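# Seat a three-long blue brick at brick 1's spot

## Task

Take a blue brick that is three studs long and push it fully down onto the white plate's studs at the place the reference shape picture labels brick 1; when done, neither hand may touch any brick.

## Robot and tools

Robot: two arms, left_arm with a left hand and right_arm with a right hand. Base positions in the scene frame: left_arm (+0.009, +0.234, +0.047) m, right_arm (+0.042, -0.351, +0.001) m, both turned almost zero about z. Scene frame: origin at table-top height midway between the arms, +x out over the table, +y toward left_arm, +z up. Hand poses, targets and offsets use each arm's own base axes; fixed cameras and the table use the scene frame. A camera stand sits behind the arms. Loose objects can get a brief random shove.

Hand point: a point fixed to the palm, 0.15 m from the wrist face along the fingers and 0.05 m in front of the palm. Its +z runs along straight fingers, +y out of the palm, +x across the palm away from the thumb on the right hand (toward the thumb on the left hand). Straight fingertips end 0.06-0.07 m past the point along +z, 0.06 m behind it along -y. A wrist bracket on the little-finger side reaches 0.10 m across and can collide.

Row layout (used by execute_actions and move): one flat list of 28 numbers covering both arms, each in [-1, 1]. Numbers 1-6: left_arm dx, dy, dz, rx, ry, rz. Numbers 7-14: left hand little, ring, middle, index, thumb_bend, thumb_turn, force_limit, speed. Numbers 15-20: right_arm dx, dy, dz, rx, ry, rz. Numbers 21-28: right hand, same eight as the left. Pose numbers are offsets, not poses: they count from that arm's Hand target at the start of the action or move, along the base axes; 1.0 equals 0.6 m for dx, dy, dz and 180 degrees for the rotation vector rx, ry, rz, which turns about the Hand target position. All zeros re-requests the current Hand target. Finger and thumb targets are absolute: -1 open/straight, +1 closed; thumb_turn -1 beside the palm, +1 opposite the fingers. force_limit maps -1 to about 0 N and +1 to 10 N (15 N for the thumb motors). speed rises from almost nothing at -1 to full at +0.48 and above. Hand numbers never mean 'unchanged': to keep a hand as is, resend the eight numbers last sent to it; if none were sent yet, send its hand_measured plus hand_force_limit and hand_speed.

execute_actions: actions is a list of actions; each action is a list of up to 15 rows (one per 1/30 s control step), a short table repeating its last row to fill 15 steps. Each row in an action counts from the action's starting Hand target, so repeating an offset moves further. cameras: list of names, ["all"], or []; default is all images for an empty actions list, none otherwise. An empty actions list is a way to just look.

move: target is one 28-number row or a list of up to 15 rows; every row's offsets count from the same starting Hand targets. speed in m/s, 0.002 to 4.3, default 0.25 (turn rate twice that in rad/s), one value or one per target. blend in m rounds corners of a list (0 = stop at each). blocking=false returns after about 0.5 s while motion continues. Paths are straight, do not avoid obstacles or the other arm, lag and overshoot more when fast, and are capped at 10 s. Avoid paths near an arm's own base. The result adds a 'move:' line: done, off_target, moving, held or fault, plus limits (paced = clipped pose, held = steps withheld).

wait: seconds 0-10, arms hold their last command; a running move goes on. stop: brakes a running move. zoom_image: camera plus region [x0, y0, x1, y1] in pixels, at most 504 wide and high, on the newest images. show_instructions: shows the reference pictures. finished_scene: scene = the current scene number; ends the scene permanently.

Cameras: cam_head_left, cam_head_right, cam_high, cam_low, cam_left_wrist, cam_right_wrist, all 504x504; calibrations are approximate, fixed cameras may be shifted a few mm and degrees.

Results: end_effector_position (m) and end_effector_quat_wxyz per arm in its base frame; Hand target is the last commanded pose after clipping and the base for the next offsets. Arms rest 1-3 cm (up to 5 cm) short of commands, usually low, without any contact; a small step may not start, so send the missing distance again. Orientation is clipped each step to within 40 degrees of the measured one. hand_measured, hand_stopped_by (moving, target, force, stalled, fault) and hand_load_n list six values in motor order; a dropped grip shows as hand_load_n near 0. Joint torques include arm weight; values 3 and 4 wrap at ±28 N m.

Gripping: with thumb_turn at +1 the hand closes on objects about 0.035-0.065 m thick. A motor only starts when its target changes by 0.002 or more; it locks on arrival or at force_limit. For gentle closing use speed -0.94 or lower. To squeeze harder, raise force_limit and send a more-closed target; to loosen, send a more-open one.

Avoid: fast contacts and pressing far past a surface (both push harder); dropping or releasing a moving brick; anything leaving the table; hands touching or gripping each other; long stretched-out holding or pushing at unreachable poses, which overheats motors and can make an arm fall. To end a push, command the target back beyond the hand point. Release the brick after pressing it on and move clear so no hand touches a brick.

Each tool is called after ">>>" in YAML: its name, and indented under it one key for each argument.

Reference images:

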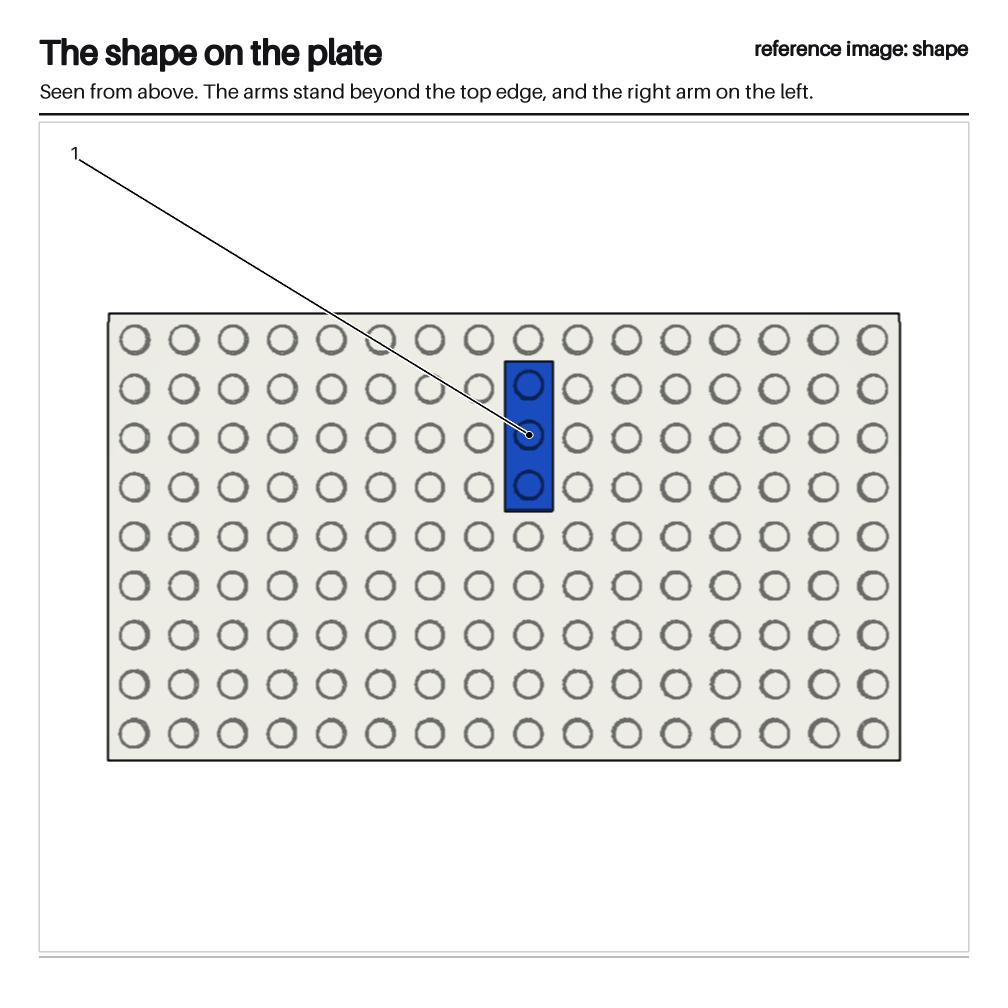

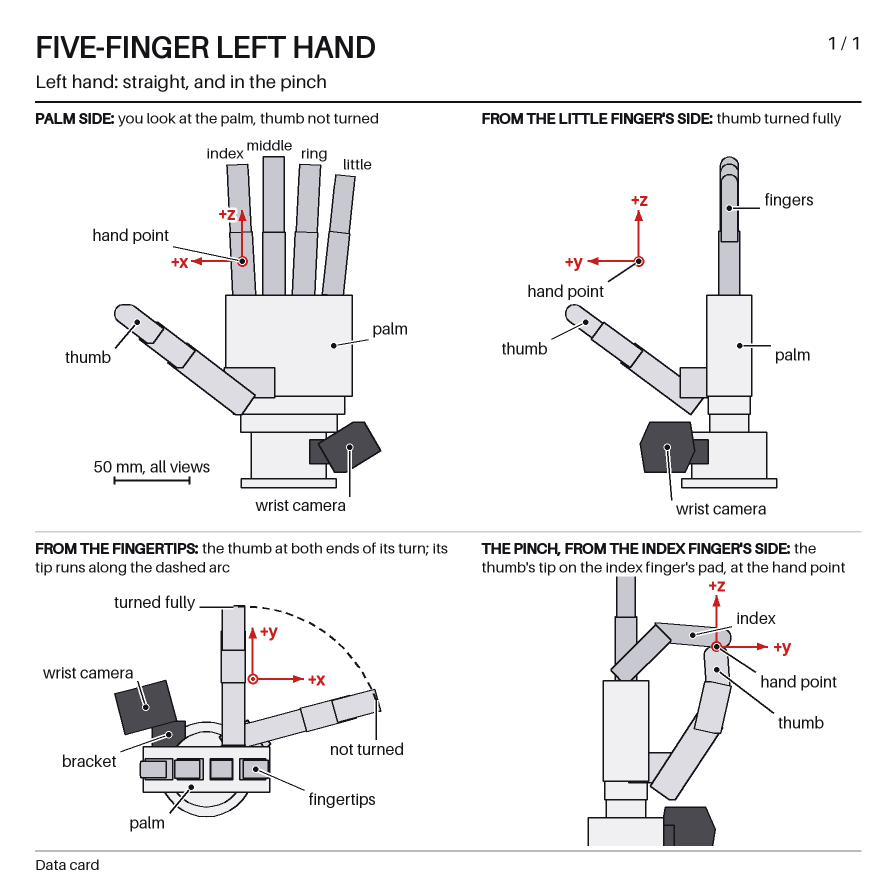

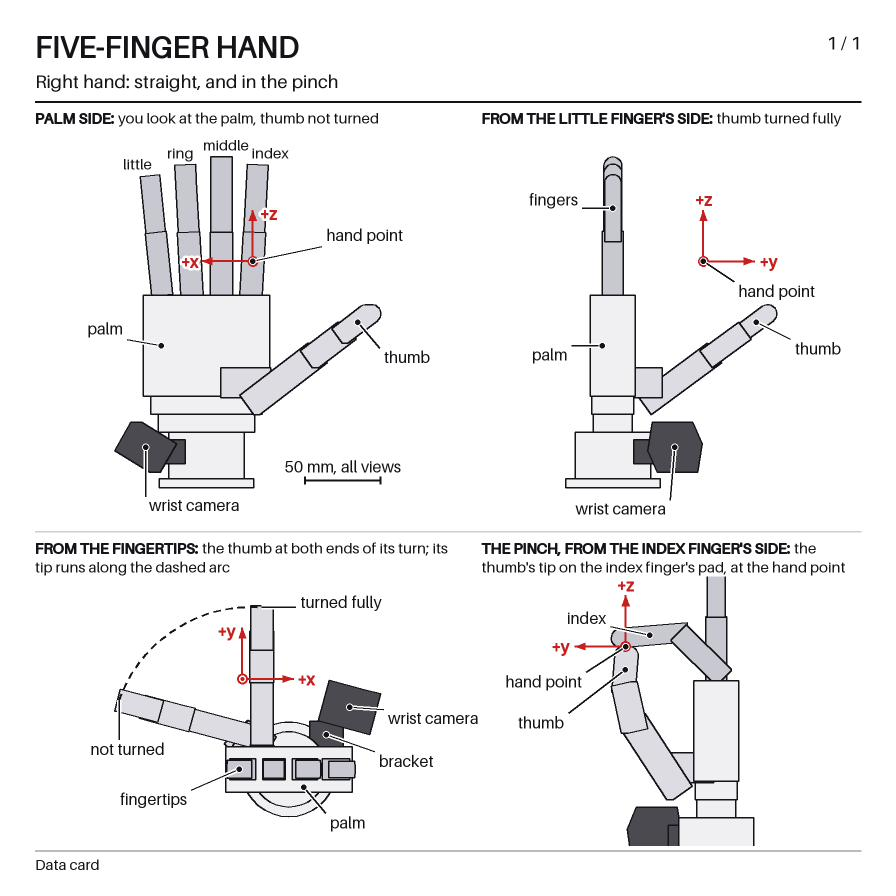

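## Session

>>> execute_actions:
  actions: []

Scene clock: 0.00 s.
left_arm: end_effector_position=(+0.6748, +0.1642, +0.2587) hand_measured=(-1.000, -1.000, -1.000, -1.000, -1.000, -1.000) hand_load_n=(+0.0, +0.0, +0.0, +0.0, +0.0, +0.0) hand_stopped_by=(target, target, target, target, target, target) hand_force_limit=0.00 hand_speed=-0.80 end_effector_quat_wxyz=(-0.520, +0.785, -0.334, -0.029) | right_arm: end_effector_position=(+0.6173, +0.4260, +0.2142) hand_measured=(-1.000, -1.000, -1.000, -1.000, -1.000, -1.000) hand_load_n=(+0.0, +0.0, +0.0, +0.0, +0.0, +0.0) hand_stopped_by=(target, target, target, target, target, target) hand_force_limit=0.00 hand_speed=-0.80 end_effector_quat_wxyz=(+0.400, -0.548, +0.726, +0.112)
Joint positions: left_arm=[0.05 1.875 1.863 -0.915 -0.963 -0.372] | right_arm=[0.43 1.905 1.701 -0.573 -0.364 0.86]
Joint velocities: within noise
Joint torques (N m): no reading
Heat: left arm: hottest elbow 28 °C; right arm: hottest elbow 34 °C.
Hand target: left_arm +0.6809, +0.1645, +0.2649; -0.523, +0.786, -0.329, -0.023 | right_arm +0.6233, +0.4287, +0.2233; +0.409, -0.548, +0.722, +0.110

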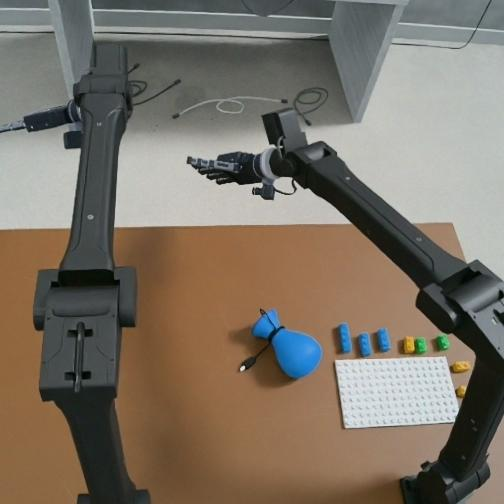

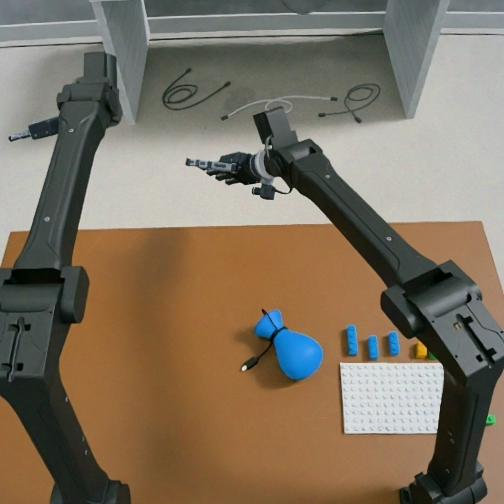

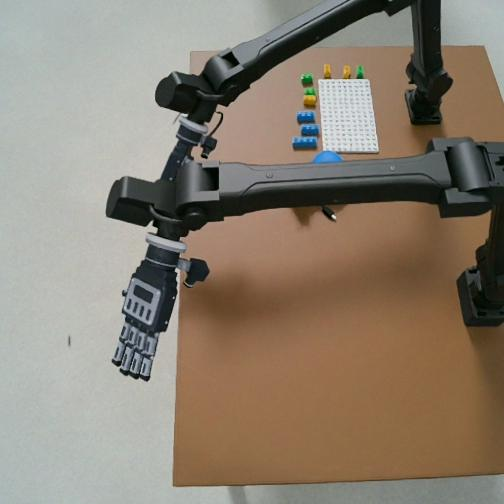

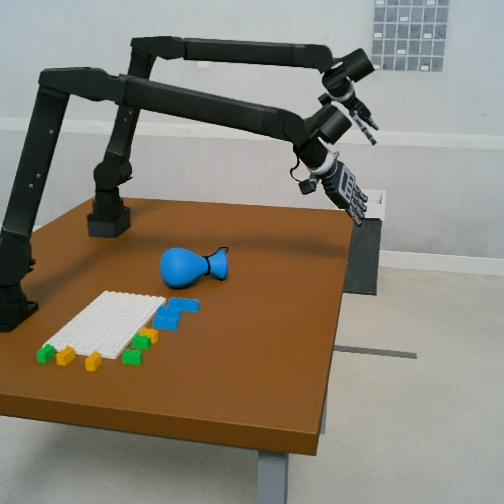

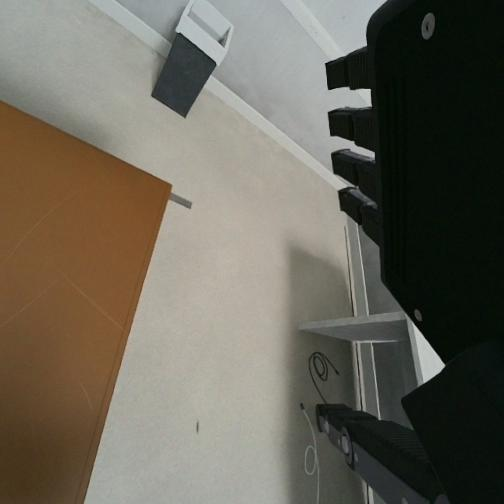

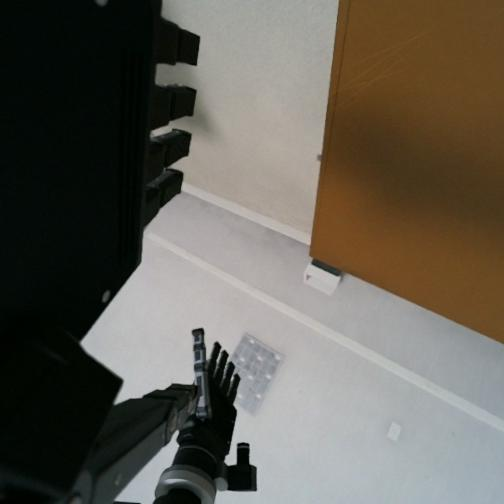

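>>> zoom_image:
  camera: "cam_head_left"
  region: [320, 300, 480, 440]

>>> zoom_image:
  camera: "cam_head_right"
  region: [330, 310, 504, 440]

>>> zoom_image:
  camera: "cam_high"
  region: [280, 50, 400, 170]

>>> zoom_image:
  camera: "cam_low"
  region: [20, 230, 240, 390]

Scaled by 3.150 from the camera's 504x504 image, which has a finer 720x720 frame.

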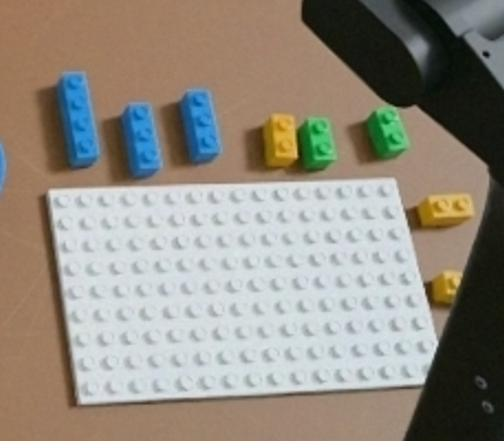

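Scaled by 2.897 from the camera's 504x504 image, which has a finer 720x720 frame.

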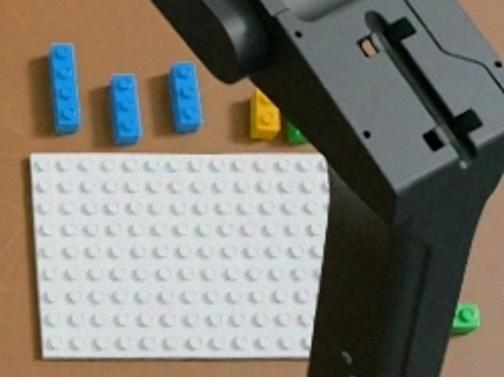

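Scaled by 4.200 from the camera's 504x504 image, which has a finer 720x720 frame.

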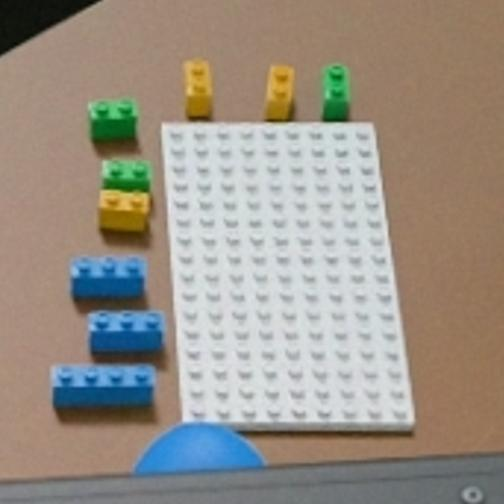

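Scaled by 2.291 from the camera's 504x504 image, which has a finer 720x720 frame.

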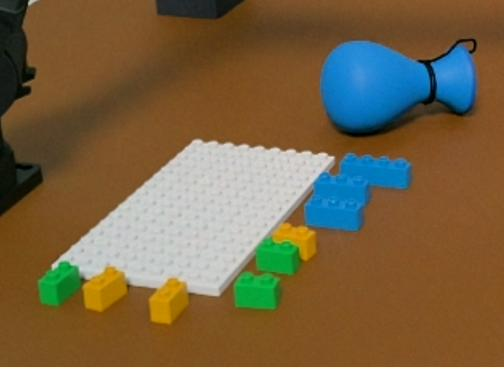

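>>> move:
  target: [-0.303,-0.724,0.063,-0.068,0.06,-0.3965, 1,1,0,0,-1,1,0,0, -0.039,-0.881,0.128,0,0,-0.245, -1,-1,-1,-1,-1,-1,0,-0.8]
  speed: 0.3
  cameras: ["cam_head_left","cam_high","cam_low","cam_left_wrist"]

Scene clock: 28.07 s.
left_arm: end_effector_position=(+0.4996, -0.2659, +0.2905) hand_measured=(+1.000, +1.000, +0.000, +0.000, -1.000, +1.000) hand_load_n=(+0.0, +0.0, +0.0, +0.0, +0.0, +0.0) hand_stopped_by=(target, target, target, target, target, target) hand_force_limit=0.00 hand_speed=0.00 end_effector_quat_wxyz=(+0.324, -0.498, +0.766, -0.245) | right_arm: end_effector_position=(+0.5918, -0.0954, +0.2727) hand_measured=(-1.000, -1.000, -1.000, -1.000, -1.000, -1.000) hand_load_n=(+0.0, +0.0, +0.0, +0.0, +0.0, +0.0) hand_stopped_by=(target, target, target, target, target, target) hand_force_limit=0.00 hand_speed=-0.80 end_effector_quat_wxyz=(+0.404, -0.227, +0.886, -0.037)
Joint positions: left_arm=[-0.557 1.438 1.461 -0.818 -0.353 0.006] | right_arm=[-0.386 1.501 1.336 -0.649 -0.394 0.842]
Joint torques (N m): left_arm=[0.91 -11.52 9.46 1.2 -0.23 0.22] | right_arm=[-0.15 -13.86 13.89 1.14 -0.32 -0.17]
Heat: left arm: hottest elbow 31 °C; right arm: hottest elbow 38 °C.
Hand target: left_arm +0.4991, -0.2698, +0.3027; +0.326, -0.489, +0.769, -0.250 | right_arm +0.5999, -0.0999, +0.3002; +0.420, -0.237, +0.874, -0.052
Off the commanded pose: left_arm 0.013 m, 1 deg | right_arm 0.029 m, 3 deg.
move: off_target (left_arm, right_arm)
camera_calibration:
cam_left_wrist: T_world_to_cam=[[0.52633, -0.618822, 0.583126, -0.593071], [-0.705413, -0.700692, -0.106878, 0.209471], [0.474731, -0.355092, -0.80532, 0.0164692], [0, 0, 0, 1]] pos_world=[0.452096, -0.214382, 0.381486]
Images, in order (width x height): cam_head_left 504x504, cam_high 504x504, cam_low 504x504, cam_left_wrist 504x504.

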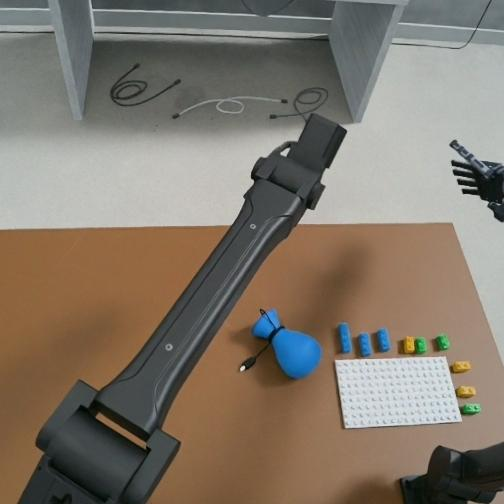

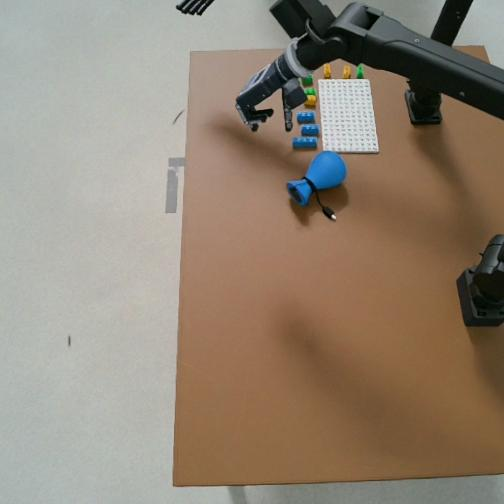

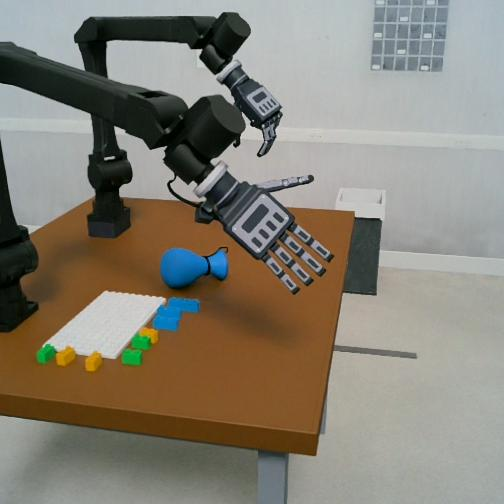

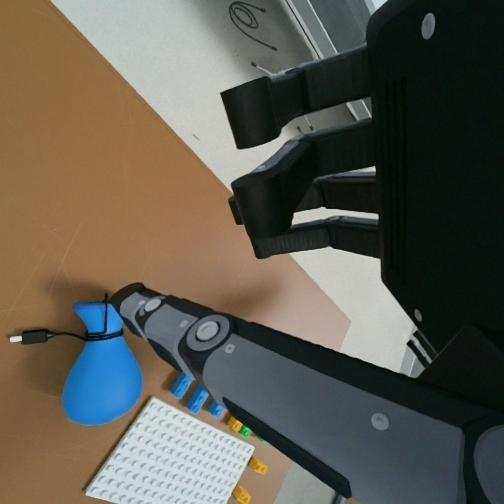

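>>> move:
  target: [-0.2235,-0.485,-0.3162,-0.0681,0.0593,-0.3879, 1,1,0,0,-1,1,0,0, -0.7167,-0.6167,0,0,0,-0.336, -1,-1,-1,-1,-1,-1,0,-0.8]
  speed: 0.3
  cameras: ["cam_head_left","cam_head_right","cam_high","cam_low","cam_left_wrist"]

Scene clock: 32.80 s.
left_arm: end_effector_position=(+0.3566, -0.5436, +0.1060) hand_measured=(+1.000, +1.000, +0.000, +0.000, -1.000, +1.000) hand_load_n=(+0.0, +0.0, +0.0, +0.0, +0.0, +0.0) hand_stopped_by=(target, target, target, target, target, target) hand_force_limit=0.00 hand_speed=0.00 end_effector_quat_wxyz=(-0.003, -0.028, +0.911, -0.412) | right_arm: end_effector_position=(+0.1713, -0.4544, +0.2795) hand_measured=(-1.000, -1.000, -1.000, -1.000, -1.000, -1.000) hand_load_n=(+0.5, +0.0, +0.0, +0.0, +0.0, +0.0) hand_stopped_by=(target, target, target, target, target, target) hand_force_limit=0.00 hand_speed=-0.80 end_effector_quat_wxyz=(+0.333, +0.248, +0.879, -0.235)
Joint positions: left_arm=[-0.844 1.822 1.43 -0.465 0.507 0.473] | right_arm=[-1.505 1.211 1.075 -0.697 -0.443 0.789]
Joint torques (N m): left_arm=[0.85 -13.63 10.15 1.89 0.38 0.2] | right_arm=[-0.32 -7.47 14.04 1.7 -0.27 -0.16]
Heat: left arm: hottest elbow 32 °C; right arm: hottest elbow 39 °C.
Hand target: left_arm +0.3651, -0.5609, +0.1128; +0.006, -0.012, +0.906, -0.423 | right_arm +0.1698, -0.4699, +0.3000; +0.337, +0.236, +0.875, -0.256
Off the commanded pose: left_arm 0.020 m, 2 deg | right_arm 0.026 m, 3 deg.
move: off_target (left_arm, right_arm)
camera_calibration:
cam_left_wrist: T_world_to_cam=[[-0.217761, -0.67126, 0.708513, -0.358461], [-0.898423, 0.421494, 0.123202, 0.548764], [-0.381334, -0.609715, -0.694861, -0.00770527], [0, 0, 0, 1]] pos_world=[0.412025, -0.476619, 0.181011]
Images, in order (width x height): cam_head_left 504x504, cam_head_right 504x504, cam_high 504x504, cam_low 504x504, cam_left_wrist 504x504.

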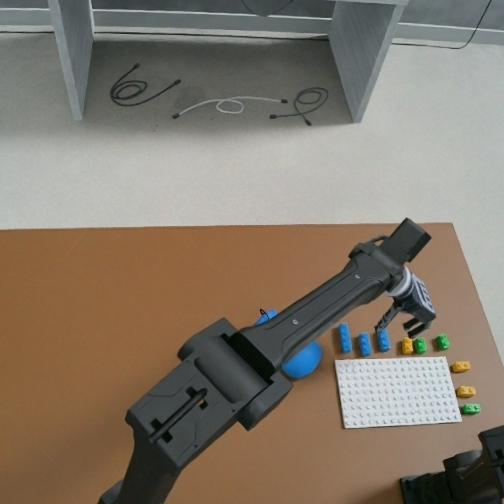

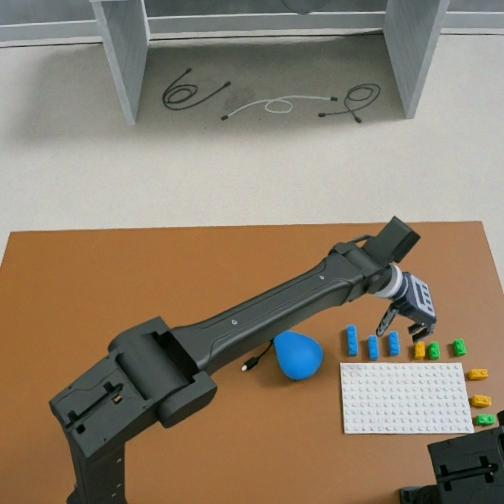

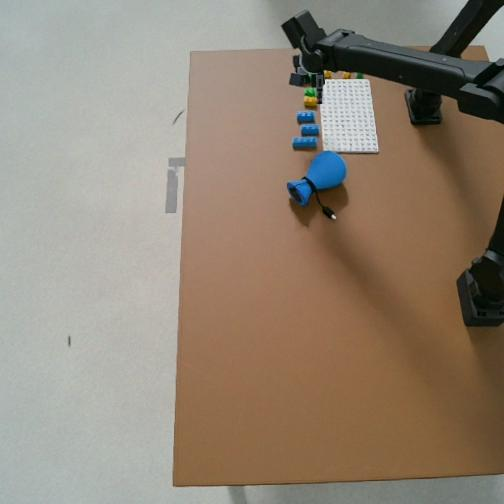

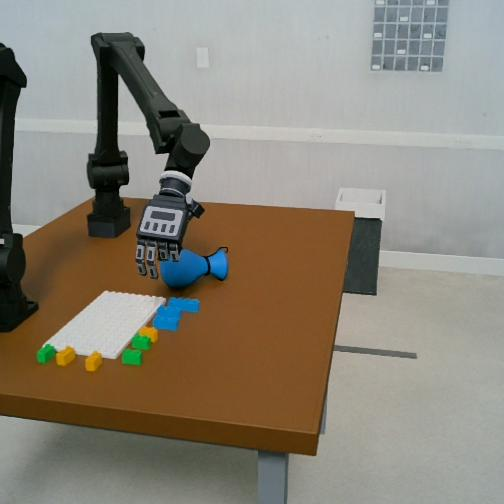

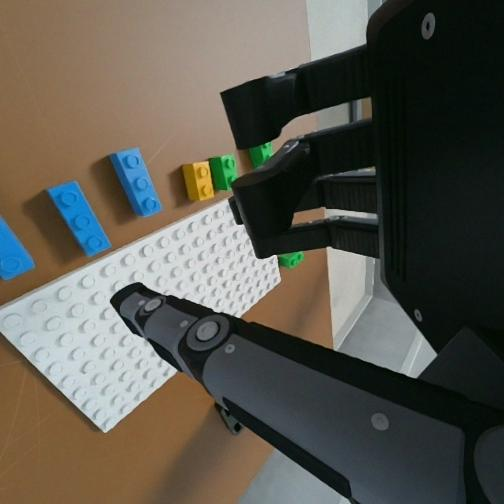

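>>> zoom_image:
  camera: "cam_left_wrist"
  region: [80, 60, 420, 400]

>>> zoom_image:
  camera: "cam_head_left"
  region: [320, 260, 500, 440]

>>> zoom_image:
  camera: "cam_head_right"
  region: [324, 260, 504, 440]

Scaled by 1.482 from the camera's 504x504 image, which has a finer 720x720 frame.

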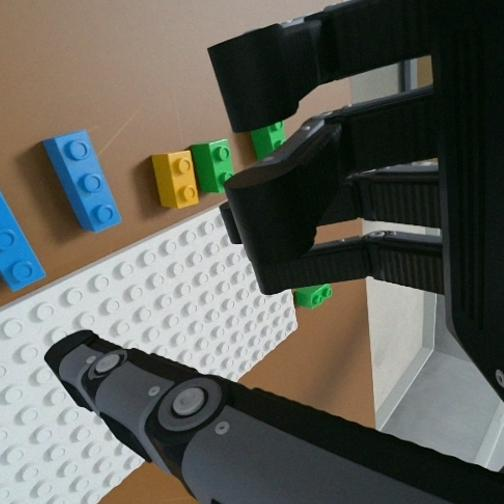

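Scaled by 2.800 from the camera's 504x504 image, which has a finer 720x720 frame.

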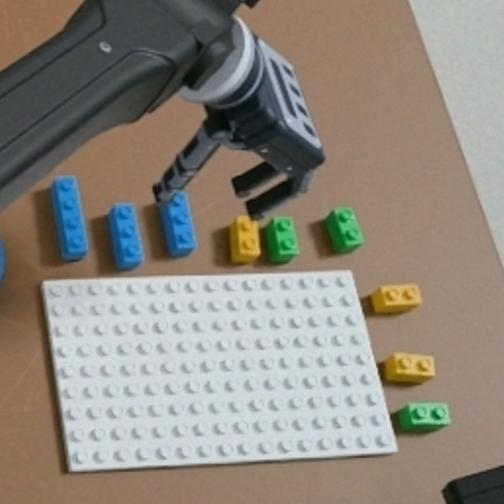

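Scaled by 2.800 from the camera's 504x504 image, which has a finer 720x720 frame.

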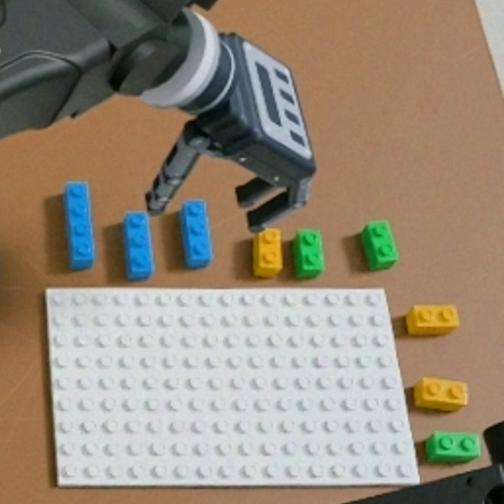

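>>> zoom_image:
  camera: "cam_head_right"
  region: [364, 320, 424, 380]

>>> zoom_image:
  camera: "cam_head_left"
  region: [350, 310, 410, 370]

>>> zoom_image:
  camera: "cam_low"
  region: [100, 200, 240, 340]

>>> zoom_image:
  camera: "cam_high"
  region: [270, 40, 390, 160]

Scaled by 8.400 from the camera's 504x504 image, which has a finer 720x720 frame.

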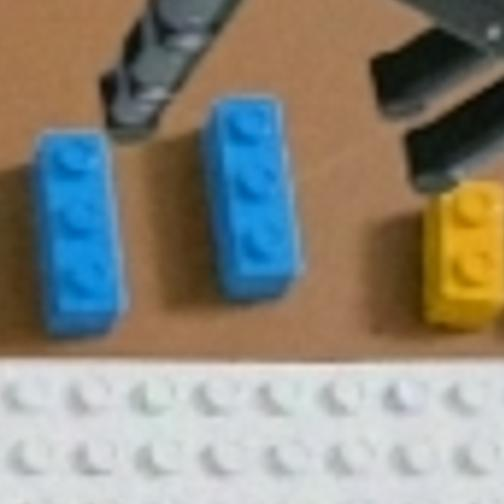

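Scaled by 8.400 from the camera's 504x504 image, which has a finer 720x720 frame.

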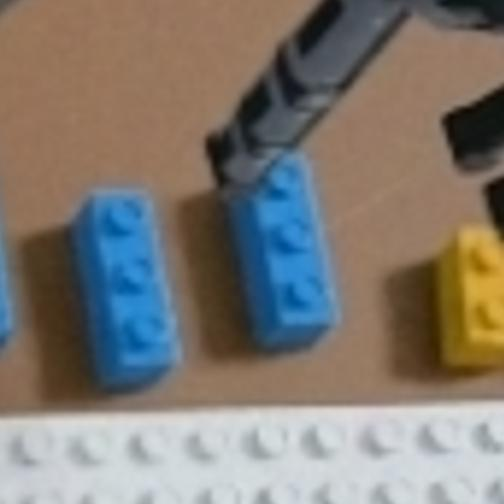

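Scaled by 3.600 from the camera's 504x504 image, which has a finer 720x720 frame.

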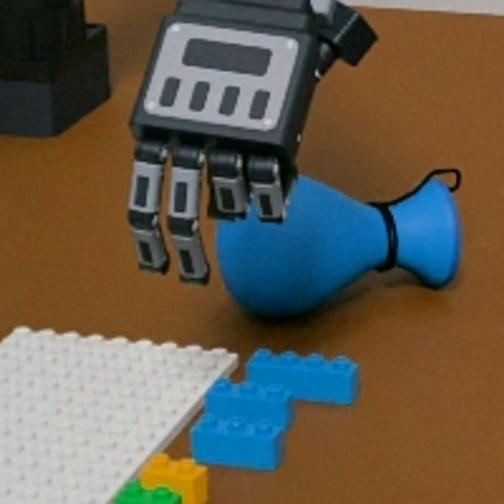

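Scaled by 4.200 from the camera's 504x504 image, which has a finer 720x720 frame.

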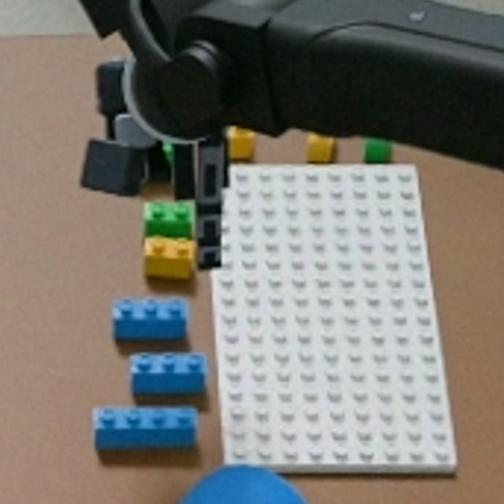

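>>> move:
  target: [0.0417,-0.0333,-0.1,0,0,0, 1,1,0,0,-0.6,1,0,0, 0,0,0,0,0,0, -1,-1,-1,-1,-1,-1,0,-0.8]
  speed: 0.15
  cameras: ["cam_head_left","cam_head_right","cam_high","cam_low","cam_left_wrist"]

>>> zoom_image:
  camera: "cam_head_right"
  region: [354, 300, 444, 390]

>>> zoom_image:
  camera: "cam_head_left"
  region: [350, 290, 440, 380]

>>> zoom_image:
  camera: "cam_low"
  region: [100, 230, 220, 350]

>>> zoom_image:
  camera: "cam_left_wrist"
  region: [60, 60, 360, 360]

Scene clock: 43.53 s.
left_arm: end_effector_position=(+0.3752, -0.5653, +0.0432) hand_measured=(+1.000, +1.000, +0.000, +0.000, -0.600, +1.000) hand_load_n=(+0.0, +0.0, +0.0, +0.0, +0.0, +0.0) hand_stopped_by=(target, target, target, target, target, target) hand_force_limit=0.00 hand_speed=0.00 end_effector_quat_wxyz=(-0.009, -0.025, +0.913, -0.407) | right_arm: end_effector_position=(+0.1713, -0.4544, +0.2795) hand_measured=(-1.000, -1.000, -1.000, -1.000, -1.000, -1.000) hand_load_n=(+0.0, +0.0, +0.0, +0.0, +0.0, +0.0) hand_stopped_by=(target, target, target, target, target, target) hand_force_limit=0.00 hand_speed=-0.80 end_effector_quat_wxyz=(+0.333, +0.248, +0.879, -0.235)
Joint positions: left_arm=[-0.844 1.967 1.477 -0.385 0.513 0.482] | right_arm=[-1.505 1.211 1.075 -0.697 -0.443 0.789]
Joint torques (N m): left_arm=[1.85 -15.68 9.69 2.43 0.38 0.21] | right_arm=[-0.32 -7.53 14 1.72 -0.25 -0.15]
Heat: left arm: hottest elbow 35 °C; right arm: hottest elbow 39 °C.
Hand target: left_arm +0.3901, -0.5810, +0.0530; +0.006, -0.012, +0.906, -0.423 | right_arm +0.1698, -0.4699, +0.3000; +0.337, +0.236, +0.875, -0.256
Off the commanded pose: left_arm 0.024 m, 3 deg | right_arm 0.026 m, 3 deg.
move: off_target (left_arm, right_arm)
camera_calibration:
cam_left_wrist: T_world_to_cam=[[-0.217586, -0.677097, 0.702991, -0.327692], [-0.893014, 0.428797, 0.136601, 0.583814], [-0.393933, -0.598058, -0.697957, -0.046005], [0, 0, 0, 1]] pos_world=[0.431929, -0.499731, 0.118505]
Images, in order (width x height): cam_head_left 504x504, cam_head_right 504x504, cam_high 504x504, cam_low 504x504, cam_left_wrist 504x504.

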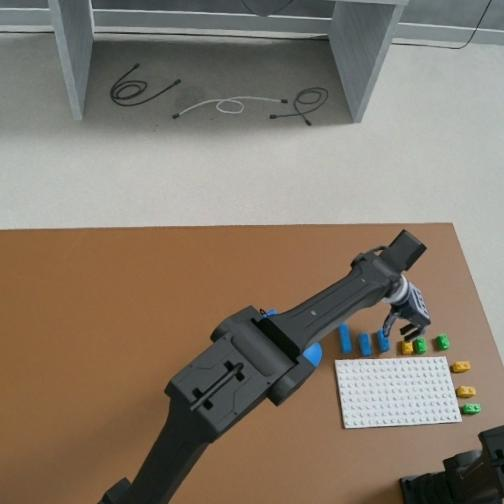

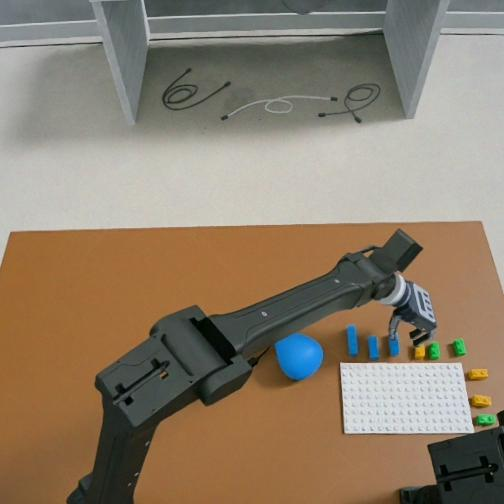

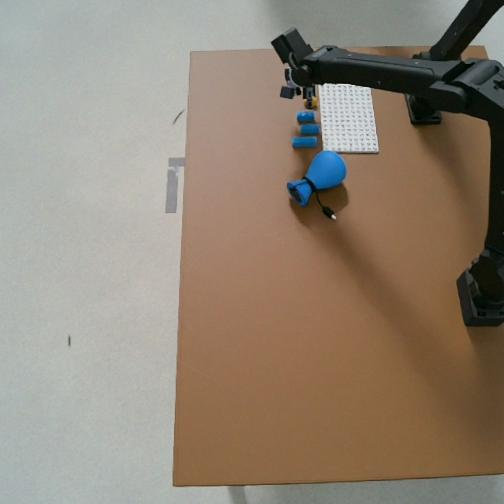

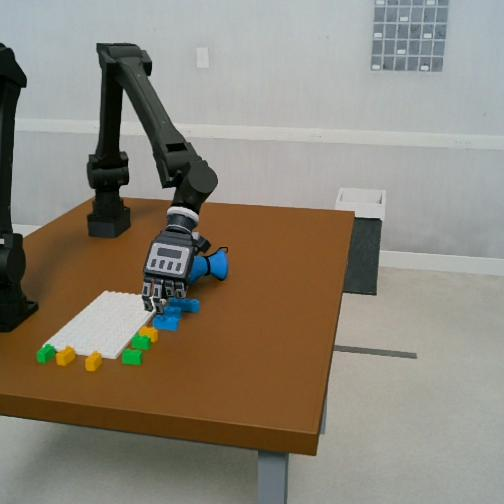

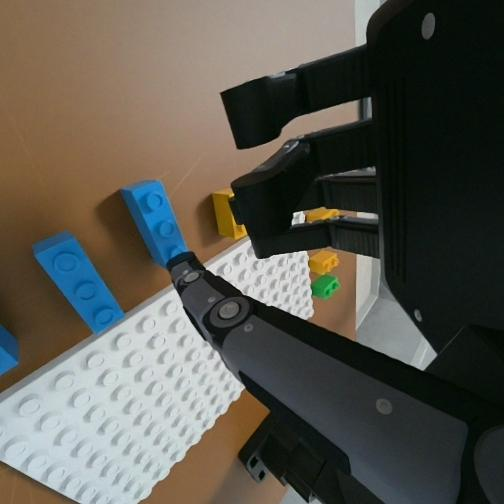

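Scaled by 5.600 from the camera's 504x504 image, which has a finer 720x720 frame.

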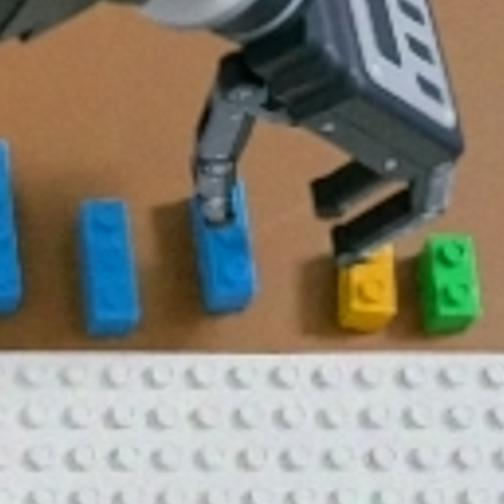

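Scaled by 5.600 from the camera's 504x504 image, which has a finer 720x720 frame.

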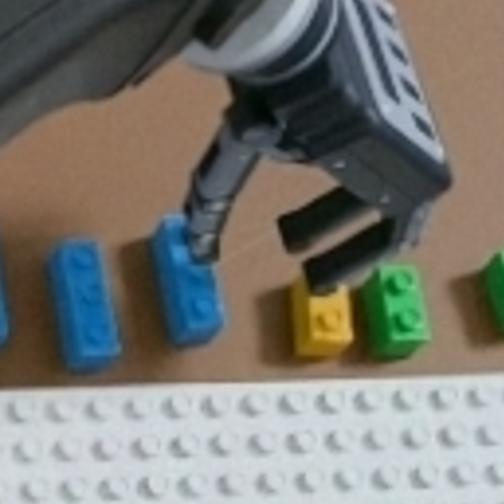

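Scaled by 4.200 from the camera's 504x504 image, which has a finer 720x720 frame.

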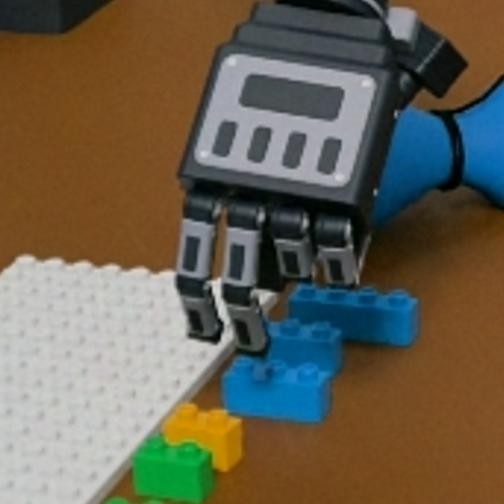

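Scaled by 1.680 from the camera's 504x504 image, which has a finer 720x720 frame.

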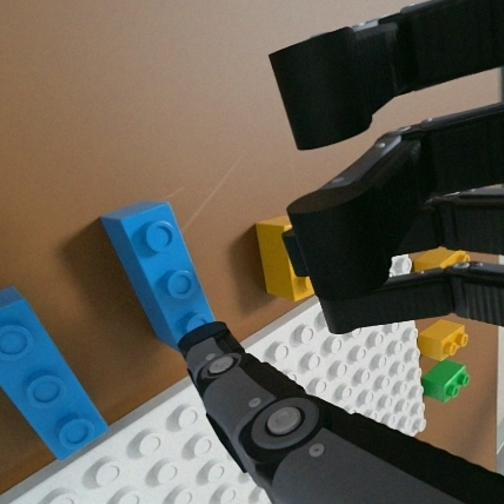

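>>> move:
  target: [0.03,0.0083,-0.042,0,0,0, 1,1,0,0,-0.6,1,0,0, 0,0,0,0,0,0, -1,-1,-1,-1,-1,-1,0,-0.8]
  speed: 0.1
  cameras: ["cam_head_left","cam_head_right","cam_low","cam_left_wrist"]

>>> zoom_image:
  camera: "cam_head_right"
  region: [364, 300, 444, 380]

>>> zoom_image:
  camera: "cam_head_left"
  region: [360, 300, 440, 380]

>>> zoom_image:
  camera: "cam_low"
  region: [110, 250, 210, 350]

>>> zoom_image:
  camera: "cam_left_wrist"
  region: [100, 120, 340, 360]

Scene clock: 49.30 s.
left_arm: end_effector_position=(+0.3856, -0.5650, +0.0217) hand_measured=(+1.000, +1.000, +0.000, +0.000, -0.600, +1.000) hand_load_n=(+0.0, +0.0, +0.0, +0.0, +0.0, +0.0) hand_stopped_by=(target, target, target, target, target, target) hand_force_limit=0.00 hand_speed=0.00 end_effector_quat_wxyz=(-0.011, -0.019, +0.913, -0.408) | right_arm: end_effector_position=(+0.1713, -0.4544, +0.2795) hand_measured=(-1.000, -1.000, -1.000, -1.000, -1.000, -1.000) hand_load_n=(+0.0, +0.0, +0.0, +0.0, +0.0, +0.0) hand_stopped_by=(target, target, target, target, target, target) hand_force_limit=0.00 hand_speed=-0.80 end_effector_quat_wxyz=(+0.333, +0.248, +0.879, -0.235)
Joint positions: left_arm=[-0.83 2.013 1.488 -0.359 0.531 0.505] | right_arm=[-1.505 1.211 1.075 -0.697 -0.443 0.789]
Joint torques (N m): left_arm=[2.9 -15.91 9.77 2.44 0.36 0.21] | right_arm=[-0.26 -7.24 13.96 1.8 -0.27 -0.16]
Heat: left arm: hottest elbow 35 °C; right arm: hottest elbow 39 °C.
Hand target: left_arm +0.4080, -0.5760, +0.0278; +0.006, -0.012, +0.906, -0.423 | right_arm +0.1698, -0.4699, +0.3000; +0.337, +0.236, +0.875, -0.256
Off the commanded pose: left_arm 0.026 m, 3 deg | right_arm 0.026 m, 3 deg.
move: off_target (left_arm, right_arm)
camera_calibration:
cam_left_wrist: T_world_to_cam=[[-0.226696, -0.672567, 0.704459, -0.304001], [-0.887794, 0.440143, 0.134524, 0.600331], [-0.400539, -0.594918, -0.69688, -0.0525067], [0, 0, 0, 1]] pos_world=[0.443023, -0.49993, 0.0968065]
Images, in order (width x height): cam_head_left 504x504, cam_head_right 504x504, cam_low 504x504, cam_left_wrist 504x504.

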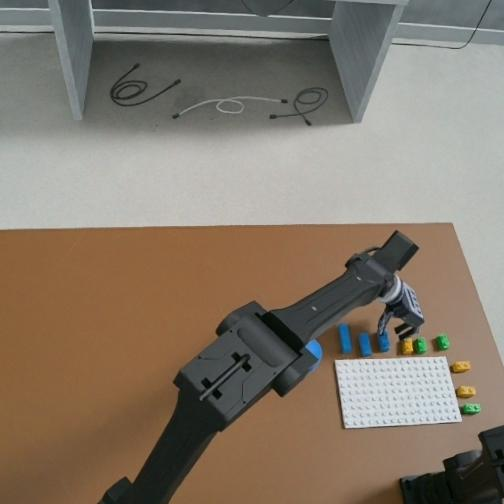

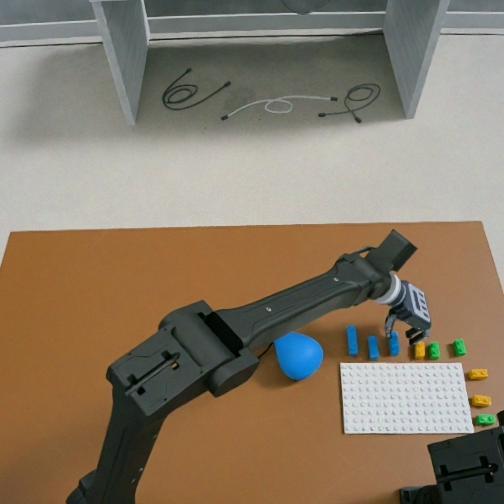

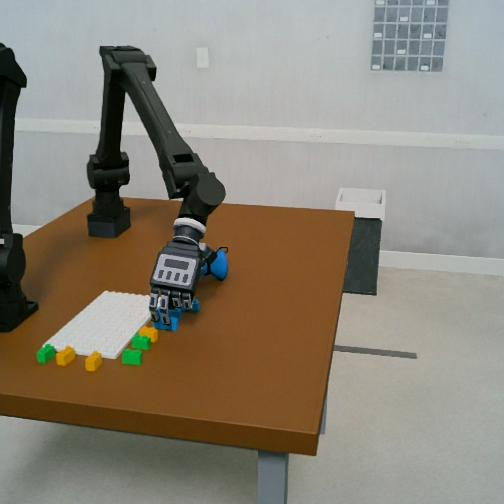

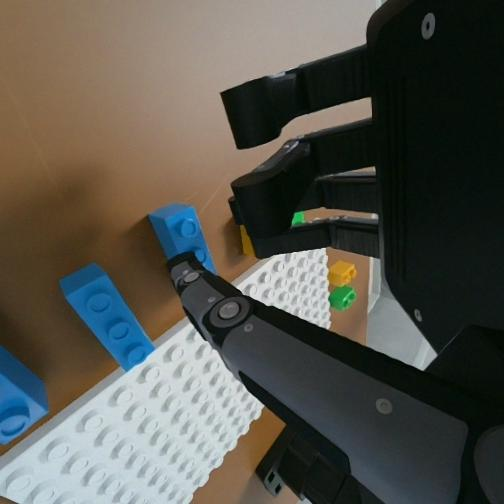

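Scaled by 6.300 from the camera's 504x504 image, which has a finer 720x720 frame.

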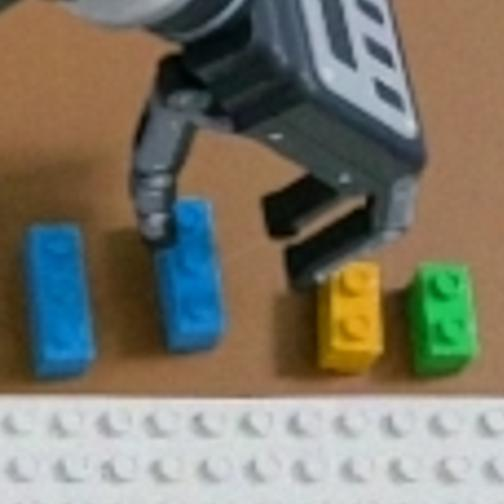

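Scaled by 6.300 from the camera's 504x504 image, which has a finer 720x720 frame.

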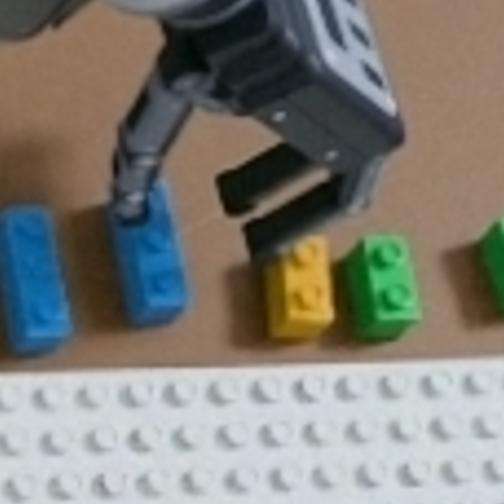

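Scaled by 5.040 from the camera's 504x504 image, which has a finer 720x720 frame.

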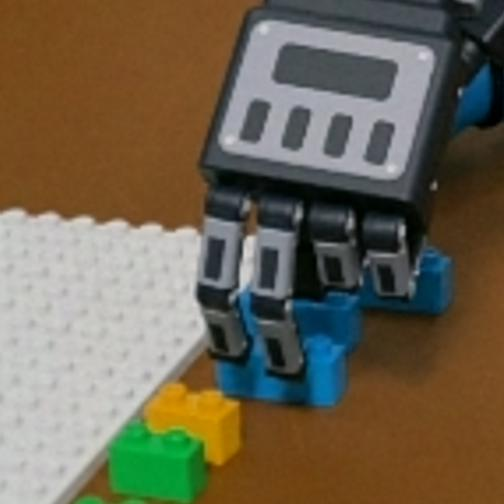

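Scaled by 2.100 from the camera's 504x504 image, which has a finer 720x720 frame.

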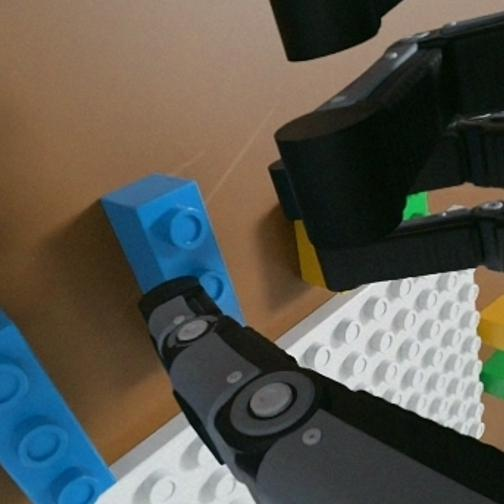

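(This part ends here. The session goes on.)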